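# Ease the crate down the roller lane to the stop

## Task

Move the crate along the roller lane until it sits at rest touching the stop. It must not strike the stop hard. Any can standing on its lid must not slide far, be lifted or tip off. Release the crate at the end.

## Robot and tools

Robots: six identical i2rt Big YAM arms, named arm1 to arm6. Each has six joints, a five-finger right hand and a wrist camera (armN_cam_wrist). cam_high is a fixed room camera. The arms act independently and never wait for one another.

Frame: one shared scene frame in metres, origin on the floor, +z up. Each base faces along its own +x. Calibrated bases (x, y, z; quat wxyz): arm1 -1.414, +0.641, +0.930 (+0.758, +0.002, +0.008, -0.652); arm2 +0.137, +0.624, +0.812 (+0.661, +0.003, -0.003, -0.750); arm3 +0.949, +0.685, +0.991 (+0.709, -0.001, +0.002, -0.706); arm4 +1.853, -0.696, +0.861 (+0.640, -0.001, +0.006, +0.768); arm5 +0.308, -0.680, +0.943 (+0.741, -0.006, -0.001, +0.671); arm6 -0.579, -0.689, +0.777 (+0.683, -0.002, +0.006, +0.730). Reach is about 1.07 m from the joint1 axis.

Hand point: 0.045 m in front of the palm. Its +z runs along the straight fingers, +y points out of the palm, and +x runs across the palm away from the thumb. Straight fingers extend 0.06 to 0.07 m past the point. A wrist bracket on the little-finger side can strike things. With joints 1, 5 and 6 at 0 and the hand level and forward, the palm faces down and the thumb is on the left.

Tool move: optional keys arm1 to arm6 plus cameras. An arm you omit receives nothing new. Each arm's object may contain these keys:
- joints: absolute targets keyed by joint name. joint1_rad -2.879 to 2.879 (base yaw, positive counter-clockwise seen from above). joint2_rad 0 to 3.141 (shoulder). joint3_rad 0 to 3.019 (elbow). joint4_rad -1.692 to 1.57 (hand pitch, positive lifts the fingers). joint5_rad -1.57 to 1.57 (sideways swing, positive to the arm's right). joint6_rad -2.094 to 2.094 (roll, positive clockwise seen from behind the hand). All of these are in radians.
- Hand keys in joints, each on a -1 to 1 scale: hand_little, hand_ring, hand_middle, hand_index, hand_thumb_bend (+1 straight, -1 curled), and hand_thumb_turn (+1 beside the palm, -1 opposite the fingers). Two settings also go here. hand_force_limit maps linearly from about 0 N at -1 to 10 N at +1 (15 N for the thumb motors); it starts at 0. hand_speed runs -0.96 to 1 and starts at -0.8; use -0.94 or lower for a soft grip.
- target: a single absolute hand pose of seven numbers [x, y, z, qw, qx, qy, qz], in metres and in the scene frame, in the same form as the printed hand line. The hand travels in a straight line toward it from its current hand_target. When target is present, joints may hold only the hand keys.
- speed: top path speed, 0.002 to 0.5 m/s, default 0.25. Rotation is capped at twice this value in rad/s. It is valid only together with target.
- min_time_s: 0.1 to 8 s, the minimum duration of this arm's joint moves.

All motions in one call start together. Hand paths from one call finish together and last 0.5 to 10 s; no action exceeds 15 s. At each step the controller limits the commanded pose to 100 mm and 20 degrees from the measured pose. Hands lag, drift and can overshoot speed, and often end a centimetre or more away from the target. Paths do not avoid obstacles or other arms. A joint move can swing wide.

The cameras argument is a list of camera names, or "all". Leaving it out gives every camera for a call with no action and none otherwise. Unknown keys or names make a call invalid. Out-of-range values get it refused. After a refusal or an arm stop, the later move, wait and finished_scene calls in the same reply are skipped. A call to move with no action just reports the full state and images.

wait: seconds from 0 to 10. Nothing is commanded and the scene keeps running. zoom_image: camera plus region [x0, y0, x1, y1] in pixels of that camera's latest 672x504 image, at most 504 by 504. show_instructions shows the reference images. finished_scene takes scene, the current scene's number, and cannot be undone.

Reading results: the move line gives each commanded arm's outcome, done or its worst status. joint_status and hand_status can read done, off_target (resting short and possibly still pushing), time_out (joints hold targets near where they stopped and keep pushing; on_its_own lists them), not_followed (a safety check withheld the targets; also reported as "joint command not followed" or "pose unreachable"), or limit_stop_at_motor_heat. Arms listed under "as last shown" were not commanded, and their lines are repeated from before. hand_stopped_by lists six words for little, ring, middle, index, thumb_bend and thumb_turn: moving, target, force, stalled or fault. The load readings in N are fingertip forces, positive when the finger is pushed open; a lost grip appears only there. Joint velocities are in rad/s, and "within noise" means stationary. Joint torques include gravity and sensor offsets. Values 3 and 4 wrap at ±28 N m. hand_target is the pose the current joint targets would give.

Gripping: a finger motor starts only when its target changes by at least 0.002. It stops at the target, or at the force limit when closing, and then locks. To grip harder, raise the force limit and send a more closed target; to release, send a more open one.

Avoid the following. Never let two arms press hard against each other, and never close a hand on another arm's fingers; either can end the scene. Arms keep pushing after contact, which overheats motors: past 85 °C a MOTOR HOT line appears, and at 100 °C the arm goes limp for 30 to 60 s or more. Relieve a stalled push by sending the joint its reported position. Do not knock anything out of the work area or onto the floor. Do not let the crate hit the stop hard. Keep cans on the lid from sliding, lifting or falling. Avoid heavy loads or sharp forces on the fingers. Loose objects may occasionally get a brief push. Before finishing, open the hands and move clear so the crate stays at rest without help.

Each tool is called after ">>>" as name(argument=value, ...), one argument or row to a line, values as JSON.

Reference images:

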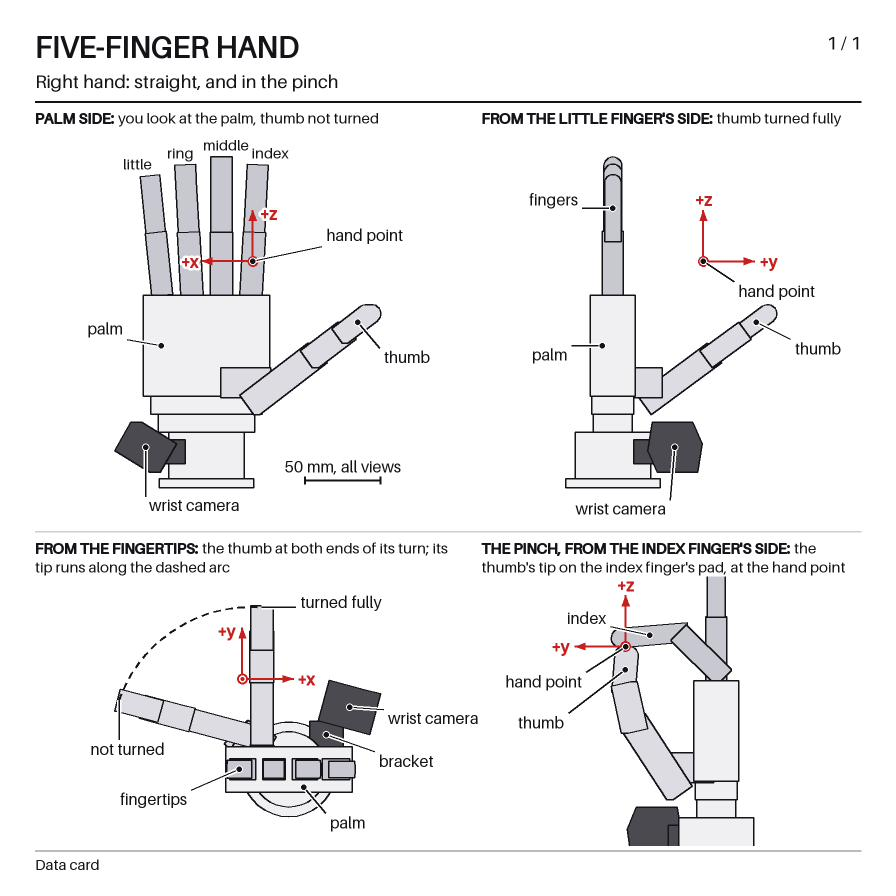

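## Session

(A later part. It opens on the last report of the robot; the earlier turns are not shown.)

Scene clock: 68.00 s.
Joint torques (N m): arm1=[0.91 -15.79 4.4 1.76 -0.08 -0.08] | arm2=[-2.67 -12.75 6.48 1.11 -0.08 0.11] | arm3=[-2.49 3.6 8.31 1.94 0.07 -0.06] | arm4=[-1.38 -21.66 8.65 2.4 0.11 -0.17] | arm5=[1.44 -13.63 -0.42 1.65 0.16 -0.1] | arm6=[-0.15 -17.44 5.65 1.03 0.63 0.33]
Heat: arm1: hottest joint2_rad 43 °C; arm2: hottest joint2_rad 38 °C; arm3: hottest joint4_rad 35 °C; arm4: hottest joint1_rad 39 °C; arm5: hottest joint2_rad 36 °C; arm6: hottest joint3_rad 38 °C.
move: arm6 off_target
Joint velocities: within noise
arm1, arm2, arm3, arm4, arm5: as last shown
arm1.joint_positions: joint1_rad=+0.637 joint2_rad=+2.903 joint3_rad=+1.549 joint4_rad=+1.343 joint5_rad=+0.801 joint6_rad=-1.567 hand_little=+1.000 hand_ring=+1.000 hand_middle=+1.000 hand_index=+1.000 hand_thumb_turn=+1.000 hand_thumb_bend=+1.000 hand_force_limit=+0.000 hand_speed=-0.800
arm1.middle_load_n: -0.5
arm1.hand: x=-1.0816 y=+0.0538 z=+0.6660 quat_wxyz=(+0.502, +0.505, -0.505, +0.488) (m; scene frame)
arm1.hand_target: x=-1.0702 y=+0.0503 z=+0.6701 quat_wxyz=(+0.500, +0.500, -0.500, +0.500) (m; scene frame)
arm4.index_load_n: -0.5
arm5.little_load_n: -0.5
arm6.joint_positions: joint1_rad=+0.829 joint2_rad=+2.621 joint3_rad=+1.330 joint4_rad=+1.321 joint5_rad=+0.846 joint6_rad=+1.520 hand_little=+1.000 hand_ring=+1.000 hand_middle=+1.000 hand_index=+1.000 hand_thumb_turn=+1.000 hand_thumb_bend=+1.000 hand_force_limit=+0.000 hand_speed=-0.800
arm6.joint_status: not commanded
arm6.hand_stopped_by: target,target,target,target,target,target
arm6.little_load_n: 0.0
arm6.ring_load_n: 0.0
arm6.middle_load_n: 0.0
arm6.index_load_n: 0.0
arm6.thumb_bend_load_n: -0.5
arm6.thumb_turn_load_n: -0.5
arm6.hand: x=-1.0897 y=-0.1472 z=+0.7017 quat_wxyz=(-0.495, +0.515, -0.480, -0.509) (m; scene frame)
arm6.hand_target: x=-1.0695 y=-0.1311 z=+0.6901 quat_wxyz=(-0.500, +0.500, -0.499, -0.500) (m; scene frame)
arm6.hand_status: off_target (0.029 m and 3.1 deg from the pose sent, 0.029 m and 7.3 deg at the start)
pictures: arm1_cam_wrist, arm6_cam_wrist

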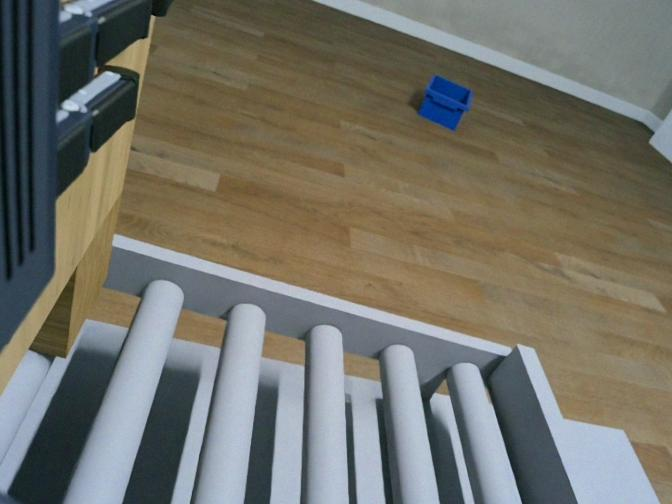

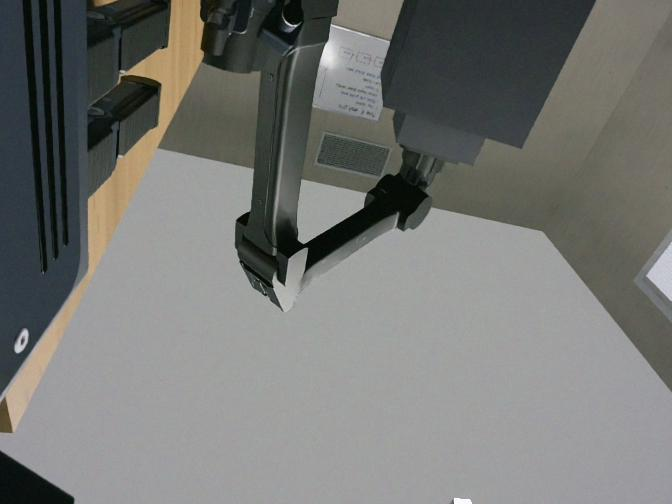

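>>> move(
  arm6={"target": [-1.11, -0.18, 0.70, 0.5, -0.5, 0.5, 0.5], "speed": 0.07},
  cameras=["arm1_cam_wrist"],
)

>>> move(
  arm6={"target": [-1.12, -0.33, 0.80, 0.5, -0.5, 0.5, 0.5], "speed": 0.2},
  cameras=["arm6_cam_wrist","arm1_cam_wrist","cam_high"],
)

Scene clock: 69.70 s.
Joint torques (N m): arm1=[1.61 -16.32 4.64 1.63 -0.22 -0.09] | arm2=[-2.84 -13.04 6.53 1.1 -0.05 0.11] | arm3=[-2.49 3.6 8.31 1.94 0.07 -0.05] | arm4=[-1.32 -21.66 8.65 2.4 0.11 -0.17] | arm5=[1.9 -13.98 -0.53 1.69 0.13 -0.12] | arm6=[2.67 -19.25 4.7 0.9 -0.03 0.18]
Heat: arm1: hottest joint2_rad 43 °C; arm2: hottest joint2_rad 38 °C; arm3: hottest joint4_rad 35 °C; arm4: hottest joint1_rad 39 °C; arm5: hottest joint2_rad 36 °C; arm6: hottest joint3_rad 38 °C.
move: arm6 done
Joint velocities: within noise
arm1, arm2, arm3, arm4, arm5: as last shown
arm1.joint_positions: joint1_rad=+0.629 joint2_rad=+2.911 joint3_rad=+1.545 joint4_rad=+1.347 joint5_rad=+0.804 joint6_rad=-1.567 hand_little=+1.000 hand_ring=+1.000 hand_middle=+1.000 hand_index=+1.000 hand_thumb_turn=+1.000 hand_thumb_bend=+1.000 hand_force_limit=+0.000 hand_speed=-0.800
arm1.middle_load_n: 0.0
arm1.thumb_bend_load_n: 0.5
arm1.hand: x=-1.0900 y=+0.0545 z=+0.6609 quat_wxyz=(+0.504, +0.505, -0.508, +0.482) (m; scene frame)
arm1.hand_target: x=-1.0702 y=+0.0503 z=+0.6702 quat_wxyz=(+0.500, +0.500, -0.500, +0.500) (m; scene frame)
arm4.index_load_n: 0.0
arm5.little_load_n: 0.0
arm6.joint_positions: joint1_rad=+0.909 joint2_rad=+2.621 joint3_rad=+1.334 joint4_rad=+1.310 joint5_rad=+0.977 joint6_rad=+1.534 hand_little=+1.000 hand_ring=+1.000 hand_middle=+1.000 hand_index=+1.000 hand_thumb_turn=+1.000 hand_thumb_bend=+1.000 hand_force_limit=+0.000 hand_speed=-0.800
arm6.joint_status: not commanded
arm6.hand_stopped_by: target,target,target,target,target,target
arm6.little_load_n: 0.0
arm6.ring_load_n: 0.0
arm6.middle_load_n: 0.0
arm6.index_load_n: 0.0
arm6.thumb_bend_load_n: 0.0
arm6.thumb_turn_load_n: 0.0
arm6.hand: x=-1.1074 y=-0.1790 z=+0.7011 quat_wxyz=(-0.504, +0.502, -0.497, -0.497) (m; scene frame)
arm6.hand_target: x=-1.1099 y=-0.1800 z=+0.6999 quat_wxyz=(-0.500, +0.500, -0.500, -0.500) (m; scene frame)
arm6.hand_status: done (0.003 m and 0.7 deg from the pose sent, 0.039 m and 3.1 deg at the start)
pictures: arm1_cam_wrist

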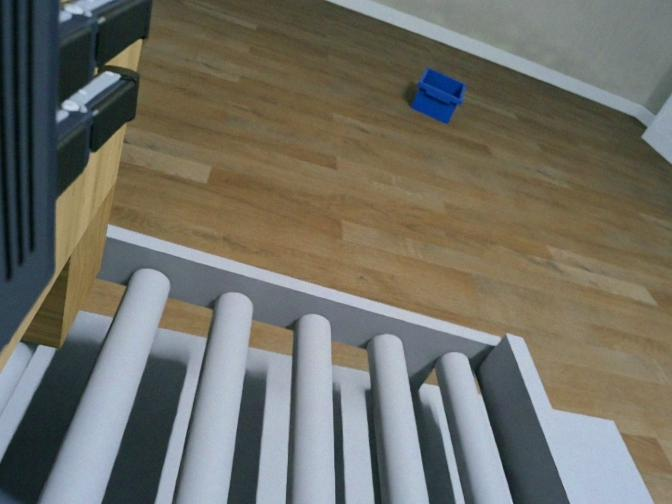

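Scene clock: 71.47 s.
Joint torques (N m): arm1=[1.61 -16.26 4.57 1.65 -0.21 -0.09] | arm2=[-2.73 -12.98 6.5 1.02 -0.09 0.11] | arm3=[-2.49 3.6 8.31 1.94 0.06 -0.06] | arm4=[-1.32 -21.66 8.64 2.4 0.11 -0.17] | arm5=[1.26 -13.74 -0.55 1.65 0.19 -0.17] | arm6=[2.08 -19.9 3.04 1.43 -0.01 0.04]
Heat: arm1: hottest joint2_rad 43 °C; arm2: hottest joint2_rad 38 °C; arm3: hottest joint4_rad 35 °C; arm4: hottest joint1_rad 39 °C; arm5: hottest joint2_rad 36 °C; arm6: hottest joint3_rad 38 °C.
move: arm6 off_target
Joint velocities: within noise
arm1, arm2, arm3, arm4, arm5: as last shown
arm1.thumb_bend_load_n: 0.0
arm1.hand: x=-1.0903 y=+0.0545 z=+0.6609 quat_wxyz=(+0.504, +0.505, -0.508, +0.482) (m; scene frame)
arm1.hand_target: x=-1.0703 y=+0.0503 z=+0.6702 quat_wxyz=(+0.500, +0.500, -0.500, +0.500) (m; scene frame)
arm6.joint_positions: joint1_rad=+1.174 joint2_rad=+2.365 joint3_rad=+1.041 joint4_rad=+1.325 joint5_rad=+1.238 joint6_rad=+1.534 hand_little=+1.000 hand_ring=+1.000 hand_middle=+1.000 hand_index=+1.000 hand_thumb_turn=+1.000 hand_thumb_bend=+1.000 hand_force_limit=+0.000 hand_speed=-0.800
arm6.joint_status: not commanded
arm6.hand_stopped_by: target,target,target,target,target,target
arm6.little_load_n: 0.5
arm6.ring_load_n: 0.0
arm6.middle_load_n: 0.0
arm6.index_load_n: 0.0
arm6.thumb_bend_load_n: 0.0
arm6.thumb_turn_load_n: 0.0
arm6.hand: x=-1.1200 y=-0.3307 z=+0.7814 quat_wxyz=(-0.504, +0.511, -0.494, -0.490) (m; scene frame)
arm6.hand_target: x=-1.1199 y=-0.3299 z=+0.7995 quat_wxyz=(-0.500, +0.500, -0.500, -0.500) (m; scene frame)
arm6.hand_status: off_target (0.019 m and 1.8 deg from the pose sent, 0.181 m and 0.7 deg at the start)
pictures: arm1_cam_wrist, arm6_cam_wrist, cam_high

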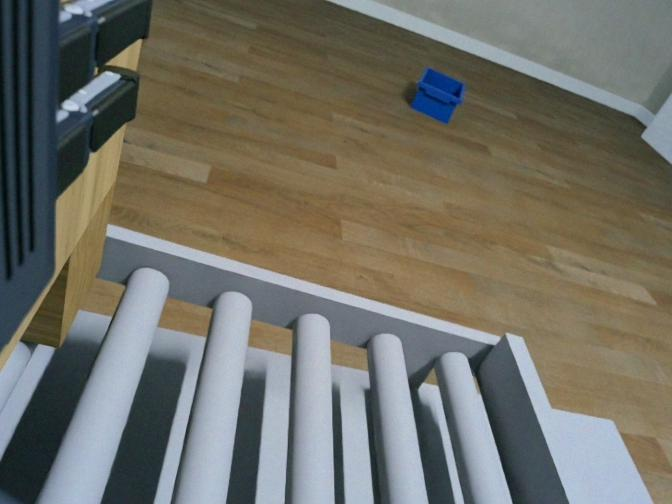

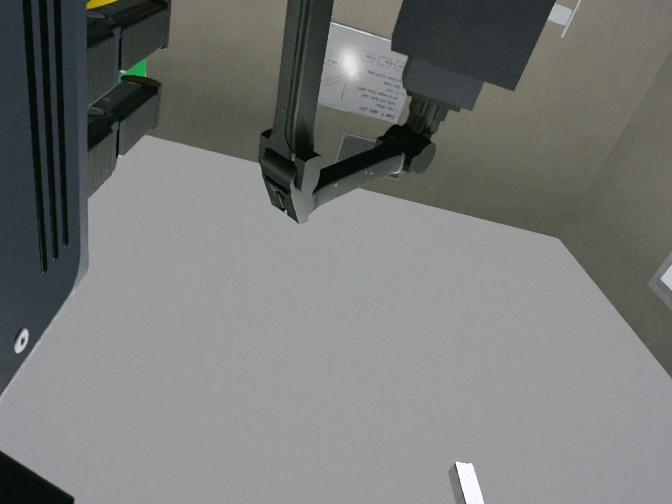

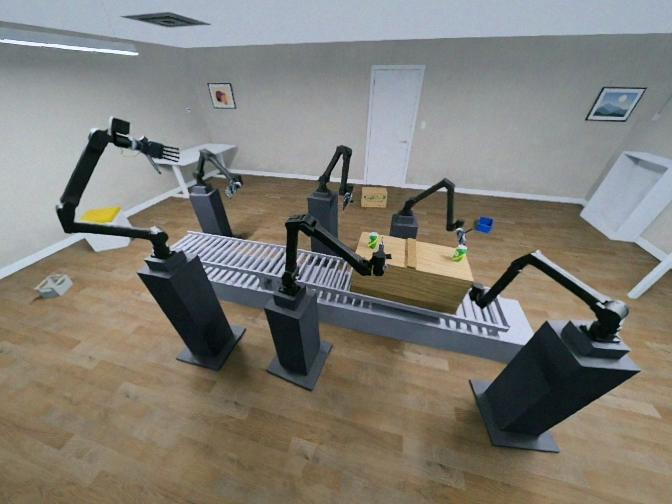

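>>> move(
  arm1={"target": [-1.21, 0.045, 0.665, 0.5, 0.5, -0.5, 0.5], "speed": 0.06},
  arm6={"target": [-1.05, -0.42, 0.95, 0.5, -0.5, 0.5, 0.5], "speed": 0.2},
  cameras=["arm1_cam_wrist","cam_high"],
)

Scene clock: 75.00 s.
Joint torques (N m): arm1=[4.66 -15.85 3.06 2.29 -0.45 -0.01] | arm2=[-2.84 -12.98 6.48 1.05 -0.09 0.11] | arm3=[-2.49 3.6 8.31 1.94 0.07 -0.06] | arm4=[-1.32 -21.66 8.64 2.39 0.11 -0.17] | arm5=[1.26 -13.68 -0.38 1.74 0.19 -0.13] | arm6=[2.96 -15.03 4.23 0.58 -0.03 0.06]
Heat: arm1: hottest joint2_rad 44 °C; arm2: hottest joint2_rad 38 °C; arm3: hottest joint4_rad 35 °C; arm4: hottest joint1_rad 39 °C; arm5: hottest joint2_rad 36 °C; arm6: hottest joint3_rad 38 °C.
move: arm1 off_target; arm6 off_target
Joint velocities: within noise
arm1.joint_positions: joint1_rad=+0.380 joint2_rad=+2.919 joint3_rad=+1.297 joint4_rad=+1.560 joint5_rad=+0.599 joint6_rad=-1.567 hand_little=+1.000 hand_ring=+1.000 hand_middle=+1.000 hand_index=+1.000 hand_thumb_turn=+1.000 hand_thumb_bend=+1.000 hand_force_limit=+0.000 hand_speed=-0.800
arm1.joint_status: not commanded
arm1.hand_stopped_by: target,target,target,target,target,target
arm1.little_load_n: 0.0
arm1.ring_load_n: 0.5
arm1.middle_load_n: 0.0
arm1.index_load_n: 0.0
arm1.thumb_bend_load_n: 0.0
arm1.thumb_turn_load_n: 0.0
arm1.hand: x=-1.2587 y=+0.0588 z=+0.6429 quat_wxyz=(+0.510, +0.508, -0.523, +0.456) (m; scene frame)
arm1.hand_target: x=-1.2109 y=+0.0473 z=+0.6657 quat_wxyz=(+0.499, +0.500, -0.501, +0.500) (m; scene frame)
arm1.hand_status: off_target (0.055 m and 5.9 deg from the pose sent, 0.120 m and 2.4 deg at the start; a joint's target at an end of its range on 14 of 99 steps)
arm2, arm3, arm4, arm5: as last shown
arm2.thumb_turn_load_n: -0.5
arm3.middle_load_n: 0.5
arm3.index_load_n: -0.5
arm6.joint_positions: joint1_rad=+1.319 joint2_rad=+1.848 joint3_rad=+0.699 joint4_rad=+1.202 joint5_rad=+1.392 joint6_rad=+1.498 hand_little=+1.000 hand_ring=+1.000 hand_middle=+1.000 hand_index=+1.000 hand_thumb_turn=+1.000 hand_thumb_bend=+1.000 hand_force_limit=+0.000 hand_speed=-0.800
arm6.joint_status: not commanded
arm6.hand_stopped_by: target,target,target,target,target,target
arm6.little_load_n: 0.0
arm6.ring_load_n: 0.0
arm6.middle_load_n: 0.0
arm6.index_load_n: 0.0
arm6.thumb_bend_load_n: 0.0
arm6.thumb_turn_load_n: 0.0
arm6.hand: x=-1.0514 y=-0.4154 z=+0.9397 quat_wxyz=(-0.505, +0.502, -0.498, -0.495) (m; scene frame)
arm6.hand_target: x=-1.0500 y=-0.4198 z=+0.9499 quat_wxyz=(-0.500, +0.500, -0.500, -0.500) (m; scene frame)
arm6.hand_status: off_target (0.011 m and 0.9 deg from the pose sent, 0.203 m and 1.8 deg at the start)
pictures: arm1_cam_wrist, cam_high

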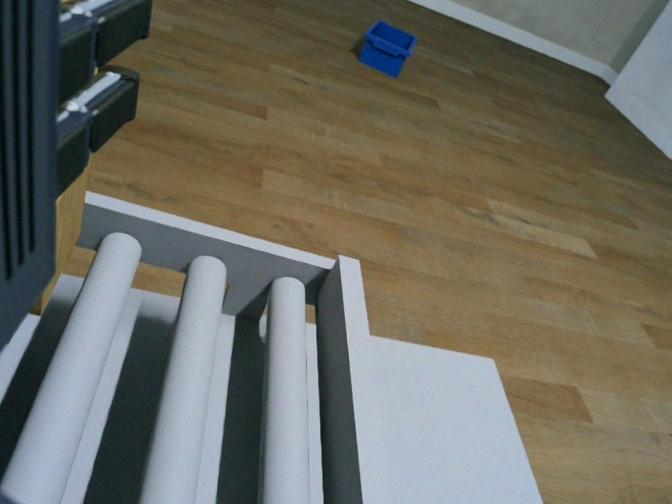

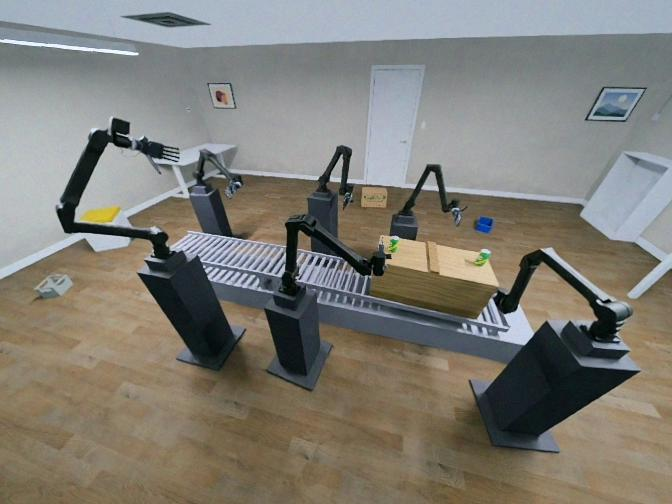

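>>> move(
  arm1={"target": [-1.28, 0.045, 0.675, 0.5, 0.5, -0.5, 0.5], "speed": 0.05},
  cameras=["arm1_cam_wrist","cam_high"],
)

Scene clock: 77.57 s.
Joint torques (N m): arm1=[6.59 -18.61 0.9 2.32 -0.71 0.24] | arm2=[-2.73 -13.1 6.39 1.02 -0.07 0.12] | arm3=[-2.49 3.6 8.29 1.92 0.07 -0.06] | arm4=[-1.32 -21.66 8.64 2.4 0.11 -0.17] | arm5=[1.26 -13.92 -0.44 1.63 0.16 -0.11] | arm6=[2.96 -14.97 4.25 0.61 -0.03 0.05]
Heat: arm1: hottest joint2_rad 44 °C; arm2: hottest joint2_rad 39 °C; arm3: hottest joint4_rad 35 °C; arm4: hottest joint1_rad 39 °C; arm5: hottest joint2_rad 36 °C; arm6: hottest joint3_rad 38 °C.
move: arm1 off_target
Joint velocities: within noise
arm1.joint_positions: joint1_rad=+0.228 joint2_rad=+2.902 joint3_rad=+1.181 joint4_rad=+1.560 joint5_rad=+0.499 joint6_rad=-1.552 hand_little=+1.000 hand_ring=+1.000 hand_middle=+1.000 hand_index=+1.000 hand_thumb_turn=+1.000 hand_thumb_bend=+1.000 hand_force_limit=+0.000 hand_speed=-0.800
arm1.joint_status: not commanded
arm1.hand_stopped_by: target,target,target,target,target,target
arm1.little_load_n: 0.0
arm1.ring_load_n: 0.0
arm1.middle_load_n: 0.0
arm1.index_load_n: 0.0
arm1.thumb_bend_load_n: 0.0
arm1.thumb_turn_load_n: 0.0
arm1.hand: x=-1.3465 y=+0.0733 z=+0.6315 quat_wxyz=(+0.503, +0.521, -0.552, +0.413) (m; scene frame)
arm1.hand_target: x=-1.2813 y=+0.0480 z=+0.6738 quat_wxyz=(+0.488, +0.510, -0.523, +0.479) (m; scene frame)
arm1.hand_status: off_target (0.084 m and 11.9 deg from the pose sent, 0.041 m and 5.9 deg at the start; a joint's target at an end of its range on 66 of 66 steps)
arm2, arm3, arm4, arm5, arm6: as last shown
arm2.middle_load_n: 0.5
arm2.thumb_turn_load_n: 0.0
arm3.middle_load_n: -0.5
arm3.index_load_n: 0.0
arm4.thumb_turn_load_n: 0.5
arm6.hand: x=-1.0514 y=-0.4154 z=+0.9396 quat_wxyz=(-0.505, +0.503, -0.498, -0.494) (m; scene frame)
arm6.hand_target: x=-1.0500 y=-0.4198 z=+0.9498 quat_wxyz=(-0.500, +0.500, -0.500, -0.500) (m; scene frame)
pictures: arm1_cam_wrist, cam_high

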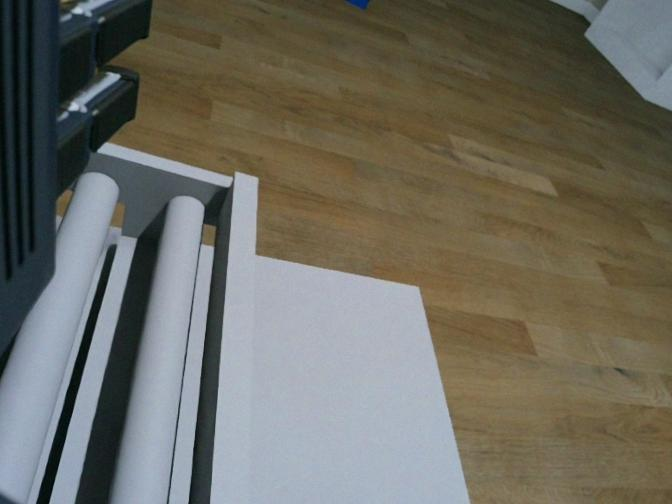

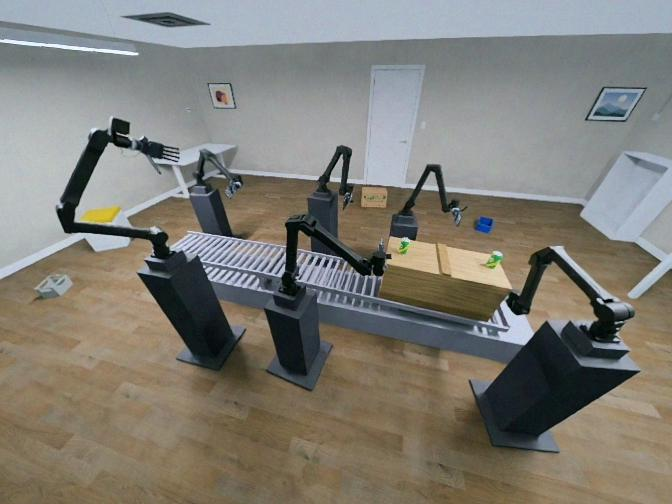

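>>> zoom_image(
  camera="cam_high",
  region=[370, 220, 570, 370],
)

Scaled by 2.520 from the camera's 672x504 image, which has a finer 960x720 frame.

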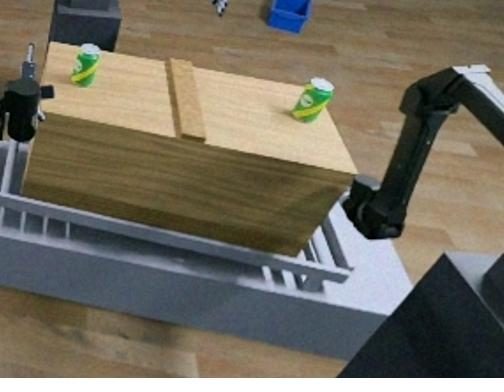

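>>> move(
  arm1={"target": [-1.335, 0.045, 0.69, 0.5, 0.5, -0.5, 0.5], "speed": 0.045},
  cameras=["arm1_cam_wrist","cam_high"],
)

>>> zoom_image(
  camera="cam_high",
  region=[370, 220, 570, 370],
)

Scene clock: 80.40 s.
Joint torques (N m): arm1=[5.07 -17.73 0.81 2.35 -0.57 0.24] | arm2=[-2.84 -13.1 6.52 1.09 -0.08 0.09] | arm3=[-2.55 3.6 8.31 1.94 0.07 -0.06] | arm4=[-1.32 -21.66 8.64 2.39 0.11 -0.17] | arm5=[1.38 -13.86 -0.54 1.76 0.16 -0.11] | arm6=[2.84 -14.86 4.23 0.61 -0.03 0.06]
Heat: arm1: hottest joint2_rad 44 °C; arm2: hottest joint2_rad 39 °C; arm3: hottest joint4_rad 35 °C; arm4: hottest joint1_rad 39 °C; arm5: hottest joint2_rad 36 °C; arm6: hottest joint3_rad 38 °C.
move: arm1 off_target
Joint velocities: within noise
arm1.joint_positions: joint1_rad=+0.133 joint2_rad=+2.833 joint3_rad=+1.080 joint4_rad=+1.560 joint5_rad=+0.392 joint6_rad=-1.546 hand_little=+1.000 hand_ring=+1.000 hand_middle=+1.000 hand_index=+1.000 hand_thumb_turn=+1.000 hand_thumb_bend=+1.000 hand_force_limit=+0.000 hand_speed=-0.800
arm1.joint_status: not commanded
arm1.hand_stopped_by: target,target,target,target,target,target
arm1.little_load_n: 0.0
arm1.ring_load_n: 0.0
arm1.middle_load_n: 0.0
arm1.index_load_n: 0.0
arm1.thumb_bend_load_n: 0.0
arm1.thumb_turn_load_n: 0.0
arm1.hand: x=-1.3859 y=+0.0756 z=+0.6506 quat_wxyz=(+0.488, +0.529, -0.561, +0.408) (m; scene frame)
arm1.hand_target: x=-1.3355 y=+0.0472 z=+0.6895 quat_wxyz=(+0.480, +0.516, -0.534, +0.467) (m; scene frame)
arm1.hand_status: off_target (0.071 m and 13.1 deg from the pose sent, 0.066 m and 11.9 deg at the start; a joint's target at an end of its range on 68 of 68 steps)
arm2.joint_positions: joint1_rad=-1.415 joint2_rad=+1.727 joint3_rad=+1.088 joint4_rad=+0.684 joint5_rad=-1.549 joint6_rad=-1.546 hand_little=+1.000 hand_ring=+1.000 hand_middle=+1.000 hand_index=+1.000 hand_thumb_turn=+1.000 hand_thumb_bend=+1.000 hand_force_limit=+0.000 hand_speed=-0.800
arm2.joint_status: not commanded
arm2.hand_stopped_by: target,target,target,target,target,target
arm2.little_load_n: 0.0
arm2.ring_load_n: 0.0
arm2.middle_load_n: 0.0
arm2.index_load_n: 0.0
arm2.thumb_bend_load_n: 0.0
arm2.thumb_turn_load_n: 0.0
arm2.hand: x=-0.4527 y=+0.4131 z=+1.0469 quat_wxyz=(+0.501, +0.505, -0.495, +0.500) (m; scene frame)
arm2.hand_target: x=-0.4501 y=+0.4200 z=+1.0501 quat_wxyz=(+0.500, +0.500, -0.500, +0.500) (m; scene frame)
arm2.hand_status: not commanded
arm3, arm4, arm5, arm6: as last shown
arm3.middle_load_n: 0.0
arm4.thumb_turn_load_n: 0.0
pictures: arm1_cam_wrist, cam_high

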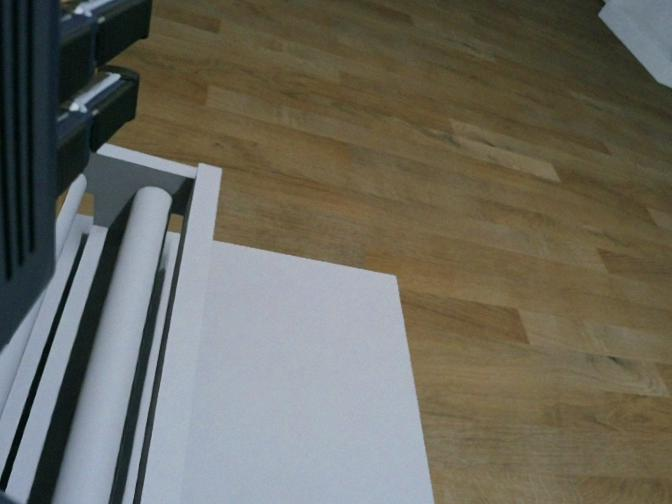

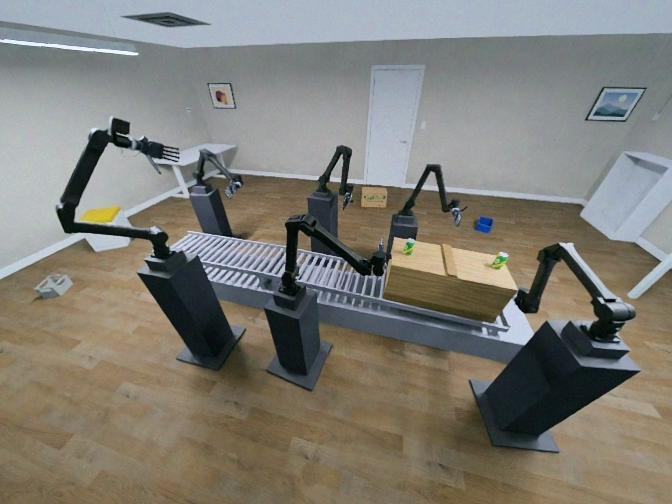

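Scaled by 2.520 from the camera's 672x504 image, which has a finer 960x720 frame.

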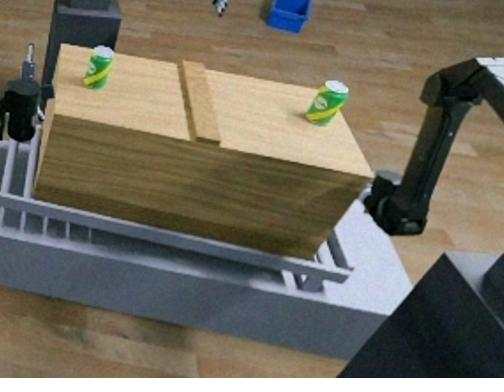

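>>> move(
  arm1={"target": [-1.385, 0.045, 0.69, 0.5, 0.5, -0.5, 0.5], "speed": 0.04},
  cameras=["arm1_cam_wrist","cam_high"],
)

>>> zoom_image(
  camera="cam_high",
  region=[370, 220, 570, 370],
)

Scene clock: 82.80 s.
Joint torques (N m): arm1=[5.3 -17.38 0.44 2.36 -0.65 0.21] | arm2=[-3.08 -12.81 6.45 0.95 -0.09 0.09] | arm3=[-2.49 3.6 8.31 1.92 0.06 -0.06] | arm4=[-1.32 -21.66 8.65 2.4 0.11 -0.17] | arm5=[1.67 -13.45 -0.5 1.76 0.13 -0.11] | arm6=[2.96 -14.92 4.23 0.61 -0.03 0.06]
Heat: arm1: hottest joint2_rad 44 °C; arm2: hottest joint2_rad 39 °C; arm3: hottest joint3_rad 35 °C; arm4: hottest joint1_rad 39 °C; arm5: hottest joint2_rad 36 °C; arm6: hottest joint3_rad 38 °C.
move: arm1 off_target
Joint velocities: within noise
arm1.joint_positions: joint1_rad=+0.019 joint2_rad=+2.814 joint3_rad=+1.040 joint4_rad=+1.560 joint5_rad=+0.284 joint6_rad=-1.542 hand_little=+1.000 hand_ring=+1.000 hand_middle=+1.000 hand_index=+1.000 hand_thumb_turn=+1.000 hand_thumb_bend=+1.000 hand_force_limit=+0.000 hand_speed=-0.800
arm1.joint_status: not commanded
arm1.hand_stopped_by: target,target,target,target,target,target
arm1.little_load_n: 0.0
arm1.ring_load_n: 0.0
arm1.middle_load_n: 0.0
arm1.index_load_n: 0.0
arm1.thumb_bend_load_n: 0.0
arm1.thumb_turn_load_n: 0.0
arm1.hand: x=-1.4333 y=+0.0768 z=+0.6522 quat_wxyz=(+0.478, +0.528, -0.573, +0.404) (m; scene frame)
arm1.hand_target: x=-1.3854 y=+0.0469 z=+0.6893 quat_wxyz=(+0.473, +0.521, -0.543, +0.459) (m; scene frame)
arm1.hand_status: off_target (0.069 m and 14.4 deg from the pose sent, 0.050 m and 13.1 deg at the start; a joint's target at an end of its range on 67 of 67 steps)
arm2, arm3, arm4, arm5, arm6: as last shown
arm2.ring_load_n: -0.5
pictures: arm1_cam_wrist, cam_high

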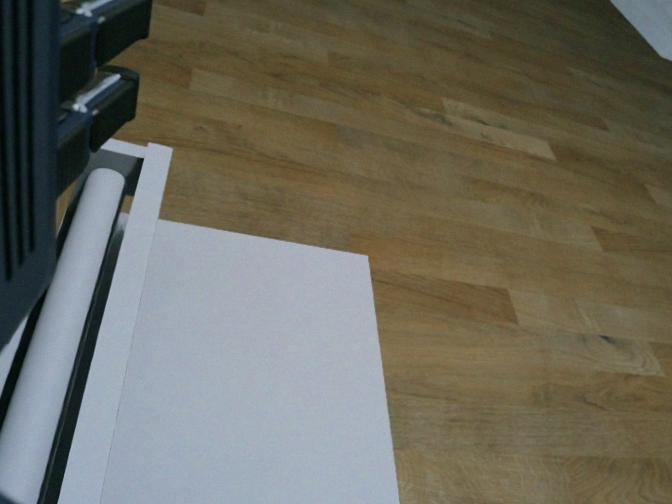

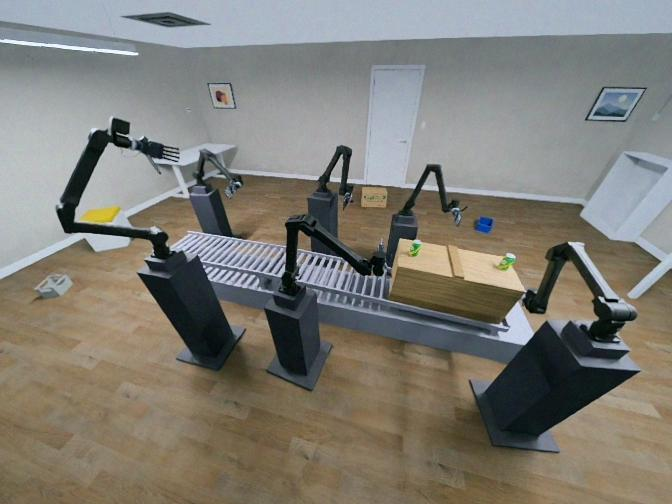

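Scaled by 2.520 from the camera's 672x504 image, which has a finer 960x720 frame.

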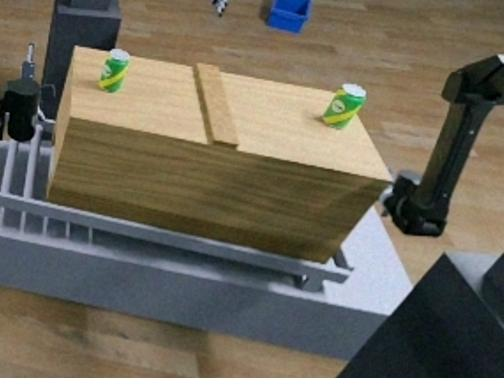

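>>> move(
  arm1={"target": [-1.405, 0.045, 0.69, 0.5, 0.5, -0.5, 0.5], "speed": 0.025},
  cameras=["arm1_cam_wrist","cam_high"],
)

>>> zoom_image(
  camera="cam_high",
  region=[450, 270, 550, 350],
)

Scene clock: 86.20 s.
Joint torques (N m): arm1=[3.25 -17.2 0.06 2.39 -0.45 0.14] | arm2=[-2.96 -13.04 6.48 1.01 -0.07 0.12] | arm3=[-2.49 3.6 8.31 1.94 0.07 -0.06] | arm4=[-1.32 -21.66 8.64 2.4 0.11 -0.17] | arm5=[1.2 -13.22 -0.44 1.73 0.2 -0.12] | arm6=[3.02 -14.8 4.23 0.61 -0.03 0.06]
Heat: arm1: hottest joint2_rad 44 °C; arm2: hottest joint2_rad 39 °C; arm3: hottest joint3_rad 35 °C; arm4: hottest joint1_rad 39 °C; arm5: hottest joint2_rad 36 °C; arm6: hottest joint3_rad 38 °C.
move: arm1 off_target
Joint velocities: within noise
arm1.joint_positions: joint1_rad=-0.003 joint2_rad=+2.809 joint3_rad=+1.034 joint4_rad=+1.560 joint5_rad=+0.233 joint6_rad=-1.542 hand_little=+1.000 hand_ring=+1.000 hand_middle=+1.000 hand_index=+1.000 hand_thumb_turn=+1.000 hand_thumb_bend=+1.000 hand_force_limit=+0.000 hand_speed=-0.800
arm1.joint_status: not commanded
arm1.hand_stopped_by: target,target,target,target,target,target
arm1.little_load_n: 0.0
arm1.ring_load_n: 0.0
arm1.middle_load_n: 0.0
arm1.index_load_n: 0.0
arm1.thumb_bend_load_n: 0.0
arm1.thumb_turn_load_n: 0.5
arm1.hand: x=-1.4362 y=+0.0741 z=+0.6527 quat_wxyz=(+0.469, +0.535, -0.569, +0.413) (m; scene frame)
arm1.hand_target: x=-1.4051 y=+0.0458 z=+0.6894 quat_wxyz=(+0.471, +0.523, -0.544, +0.457) (m; scene frame)
arm1.hand_status: off_target (0.057 m and 13.8 deg from the pose sent, 0.057 m and 14.4 deg at the start; a joint's target at an end of its range on 97 of 97 steps)
arm2, arm6: as last shown
arm2.ring_load_n: 0.0
arm3.joint_positions: joint1_rad=-0.484 joint2_rad=+0.599 joint3_rad=+1.429 joint4_rad=-1.279 joint5_rad=-0.083 joint6_rad=-1.447 hand_little=+1.000 hand_ring=+1.000 hand_middle=+1.000 hand_index=+1.000 hand_thumb_turn=+1.000 hand_thumb_bend=+1.000 hand_force_limit=+0.000 hand_speed=-0.800
arm3.joint_status: not commanded
arm3.hand_stopped_by: target,target,target,target,target,target
arm3.little_load_n: 0.0
arm3.ring_load_n: 0.0
arm3.middle_load_n: 0.0
arm3.index_load_n: 0.0
arm3.thumb_bend_load_n: 0.0
arm3.thumb_turn_load_n: 0.0
arm3.hand: x=+0.8072 y=+0.4950 z=+1.5204 quat_wxyz=(+0.417, +0.414, -0.738, +0.331) (m; scene frame)
arm3.hand_target: x=+0.8048 y=+0.4987 z=+1.5325 quat_wxyz=(+0.430, +0.405, -0.735, +0.334) (m; scene frame)
arm3.hand_status: not commanded
arm4.joint_positions: joint1_rad=+1.164 joint2_rad=+2.241 joint3_rad=+1.559 joint4_rad=+0.672 joint5_rad=+1.347 joint6_rad=-1.601 hand_little=+1.000 hand_ring=+1.000 hand_middle=+1.000 hand_index=+1.000 hand_thumb_turn=+1.000 hand_thumb_bend=+1.000 hand_force_limit=+0.000 hand_speed=-0.800
arm4.joint_status: not commanded
arm4.hand_stopped_by: target,target,target,target,target,target
arm4.little_load_n: 0.0
arm4.ring_load_n: 0.0
arm4.middle_load_n: 0.0
arm4.index_load_n: 0.0
arm4.thumb_bend_load_n: 0.0
arm4.thumb_turn_load_n: 0.0
arm4.hand: x=+1.2524 y=-0.3477 z=+0.9761 quat_wxyz=(-0.488, +0.495, +0.511, +0.506) (m; scene frame)
arm4.hand_target: x=+1.2502 y=-0.3500 z=+0.9996 quat_wxyz=(-0.500, +0.500, +0.500, +0.500) (m; scene frame)
arm4.hand_status: not commanded
arm5.joint_positions: joint1_rad=+1.390 joint2_rad=+2.122 joint3_rad=+0.443 joint4_rad=+1.565 joint5_rad=+1.299 joint6_rad=+1.669 hand_little=+1.000 hand_ring=+1.000 hand_middle=+1.000 hand_index=+1.000 hand_thumb_turn=+1.000 hand_thumb_bend=+1.000 hand_force_limit=+0.000 hand_speed=-0.800
arm5.joint_status: not commanded
arm5.hand_stopped_by: target,target,target,target,target,target
arm5.little_load_n: 0.0
arm5.ring_load_n: 0.0
arm5.middle_load_n: 0.0
arm5.index_load_n: 0.0
arm5.thumb_bend_load_n: 0.0
arm5.thumb_turn_load_n: 0.0
arm5.hand: x=-0.0490 y=-0.3977 z=+0.9911 quat_wxyz=(-0.498, +0.512, -0.507, -0.483) (m; scene frame)
arm5.hand_target: x=-0.0501 y=-0.4000 z=+1.0000 quat_wxyz=(-0.494, +0.506, -0.509, -0.491) (m; scene frame)
arm5.hand_status: not commanded
pictures: arm1_cam_wrist, cam_high

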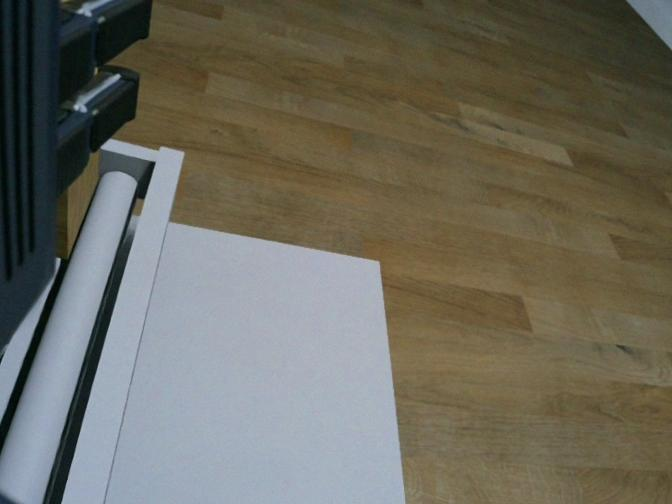

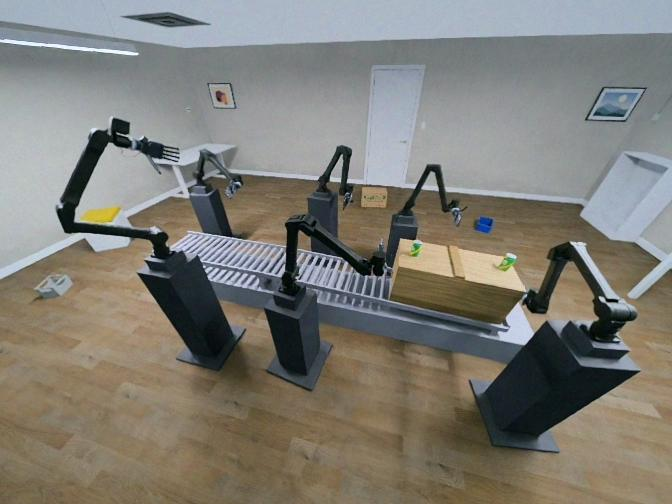

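Scaled by 5.040 from the camera's 672x504 image, which has a finer 960x720 frame.

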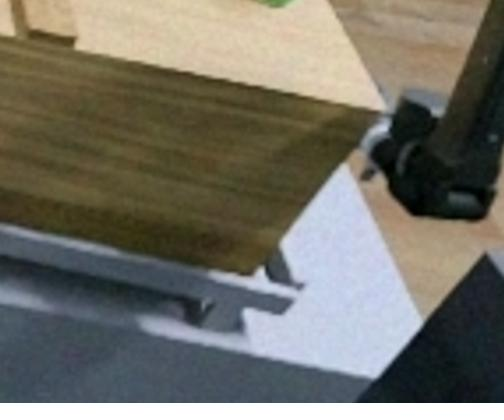

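>>> move(
  arm1={"target": [-1.425, 0.045, 0.69, 0.5, 0.5, -0.5, 0.5], "speed": 0.03},
  cameras=["arm1_cam_wrist","cam_high"],
)

>>> zoom_image(
  camera="cam_high",
  region=[450, 270, 550, 350],
)

>>> zoom_image(
  camera="arm1_cam_wrist",
  region=[0, 100, 240, 340],
)

Scene clock: 89.47 s.
Joint torques (N m): arm1=[2.55 -17.08 0.08 2.37 -0.42 0.09] | arm2=[-2.73 -12.92 6.42 1.07 -0.08 0.1] | arm3=[-2.49 3.6 8.31 1.92 0.07 -0.06] | arm4=[-1.32 -21.6 8.64 2.39 0.11 -0.17] | arm5=[1.49 -13.63 -0.46 1.55 0.2 -0.15] | arm6=[3.02 -14.92 4.26 0.61 -0.03 0.06]
Heat: arm1: hottest joint2_rad 45 °C; arm2: hottest joint2_rad 39 °C; arm3: hottest joint3_rad 35 °C; arm4: hottest joint1_rad 39 °C; arm5: hottest joint2_rad 36 °C; arm6: hottest joint3_rad 38 °C.
move: arm1 off_target
Joint velocities: within noise
arm1.joint_positions: joint1_rad=-0.045 joint2_rad=+2.803 joint3_rad=+1.026 joint4_rad=+1.560 joint5_rad=+0.182 joint6_rad=-1.542 hand_little=+1.000 hand_ring=+1.000 hand_middle=+1.000 hand_index=+1.000 hand_thumb_turn=+1.000 hand_thumb_bend=+1.000 hand_force_limit=+0.000 hand_speed=-0.800
arm1.joint_status: not commanded
arm1.hand_stopped_by: target,target,target,target,target,target
arm1.little_load_n: 0.0
arm1.ring_load_n: 0.0
arm1.middle_load_n: 0.0
arm1.index_load_n: 0.0
arm1.thumb_bend_load_n: 0.0
arm1.thumb_turn_load_n: 0.0
arm1.hand: x=-1.4507 y=+0.0729 z=+0.6536 quat_wxyz=(+0.463, +0.536, -0.570, +0.416) (m; scene frame)
arm1.hand_target: x=-1.4251 y=+0.0455 z=+0.6893 quat_wxyz=(+0.469, +0.525, -0.545, +0.455) (m; scene frame)
arm1.hand_status: off_target (0.053 m and 13.8 deg from the pose sent, 0.049 m and 13.8 deg at the start; a joint's target at an end of its range on 87 of 87 steps)
arm2, arm3, arm4, arm5, arm6: as last shown
arm2.little_load_n: 0.5
pictures: arm1_cam_wrist, cam_high

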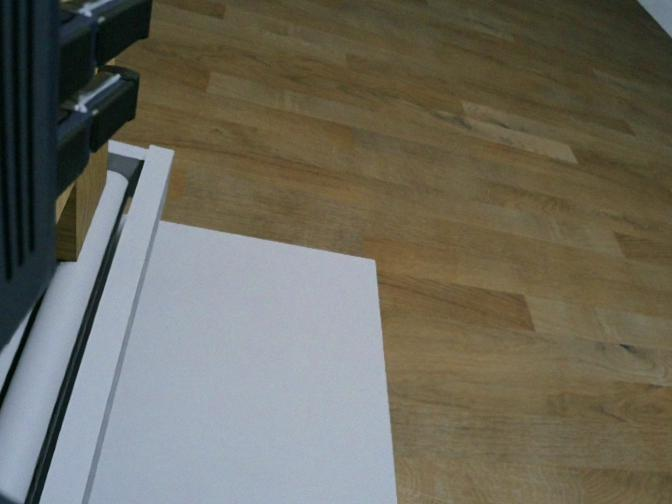

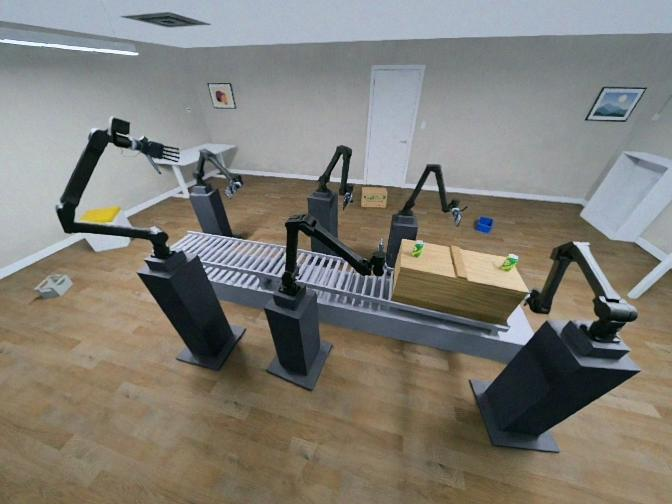

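Scaled by 5.040 from the camera's 672x504 image, which has a finer 960x720 frame.

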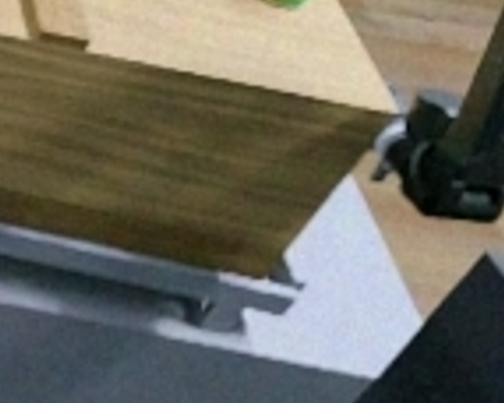

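Scaled by 2.100 from the camera's 672x504 image, which has a finer 960x720 frame.

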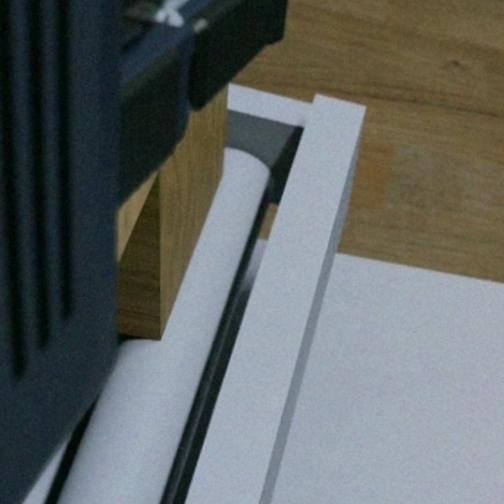

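>>> move(
  arm1={"target": [-1.45, 0.045, 0.69, 0.5, 0.5, -0.5, 0.5], "speed": 0.03},
  cameras=["arm1_cam_wrist","cam_high"],
)

>>> zoom_image(
  camera="cam_high",
  region=[450, 270, 550, 350],
)

>>> zoom_image(
  camera="arm1_cam_wrist",
  region=[0, 100, 240, 340],
)

Scene clock: 93.03 s.
Joint torques (N m): arm1=[3.55 -16.91 -0.08 2.39 -0.5 0.04] | arm2=[-2.78 -13.33 6.34 1.02 -0.08 0.09] | arm3=[-2.49 3.6 8.31 1.94 0.06 -0.06] | arm4=[-1.38 -21.66 8.64 2.4 0.11 -0.17] | arm5=[1.73 -13.51 -0.47 1.62 0.15 -0.14] | arm6=[2.96 -14.92 4.23 0.64 -0.02 0.06]
Heat: arm1: hottest joint2_rad 45 °C; arm2: hottest joint2_rad 39 °C; arm3: hottest joint3_rad 35 °C; arm4: hottest joint1_rad 39 °C; arm5: hottest joint2_rad 36 °C; arm6: hottest joint3_rad 37 °C.
move: arm1 off_target
Joint velocities: within noise
arm1.joint_positions: joint1_rad=-0.118 joint2_rad=+2.798 joint3_rad=+1.019 joint4_rad=+1.560 joint5_rad=+0.119 joint6_rad=-1.542 hand_little=+1.000 hand_ring=+1.000 hand_middle=+1.000 hand_index=+1.000 hand_thumb_turn=+1.000 hand_thumb_bend=+1.000 hand_force_limit=+0.000 hand_speed=-0.800
arm1.joint_status: not commanded
arm1.hand_stopped_by: target,target,target,target,target,target
arm1.little_load_n: 0.0
arm1.ring_load_n: 0.0
arm1.middle_load_n: 0.0
arm1.index_load_n: 0.0
arm1.thumb_bend_load_n: 0.0
arm1.thumb_turn_load_n: 0.0
arm1.hand: x=-1.4805 y=+0.0730 z=+0.6542 quat_wxyz=(+0.461, +0.530, -0.577, +0.417) (m; scene frame)
arm1.hand_target: x=-1.4502 y=+0.0457 z=+0.6890 quat_wxyz=(+0.465, +0.527, -0.547, +0.455) (m; scene frame)
arm1.hand_status: off_target (0.055 m and 14.2 deg from the pose sent, 0.046 m and 13.8 deg at the start; a joint's target at an end of its range on 98 of 98 steps)
arm2, arm3, arm4, arm5, arm6: as last shown
arm2.little_load_n: 0.0
arm2.middle_load_n: -0.5
arm4.thumb_bend_load_n: 0.5
arm5.thumb_turn_load_n: -0.5
pictures: arm1_cam_wrist, cam_high

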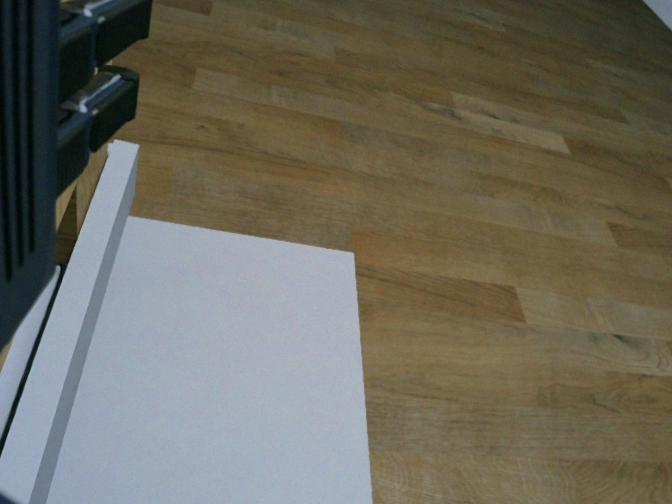

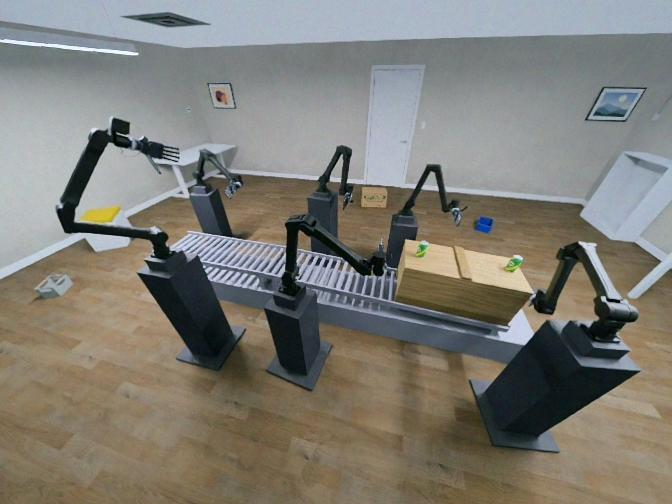

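Scaled by 5.040 from the camera's 672x504 image, which has a finer 960x720 frame.

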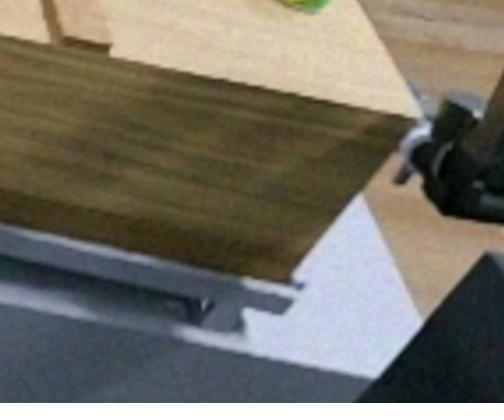

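Scaled by 2.100 from the camera's 672x504 image, which has a finer 960x720 frame.

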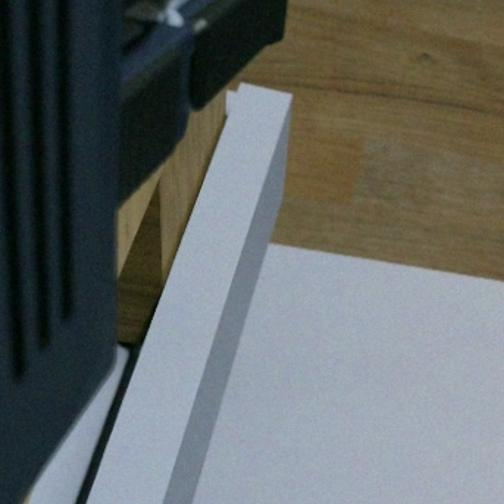

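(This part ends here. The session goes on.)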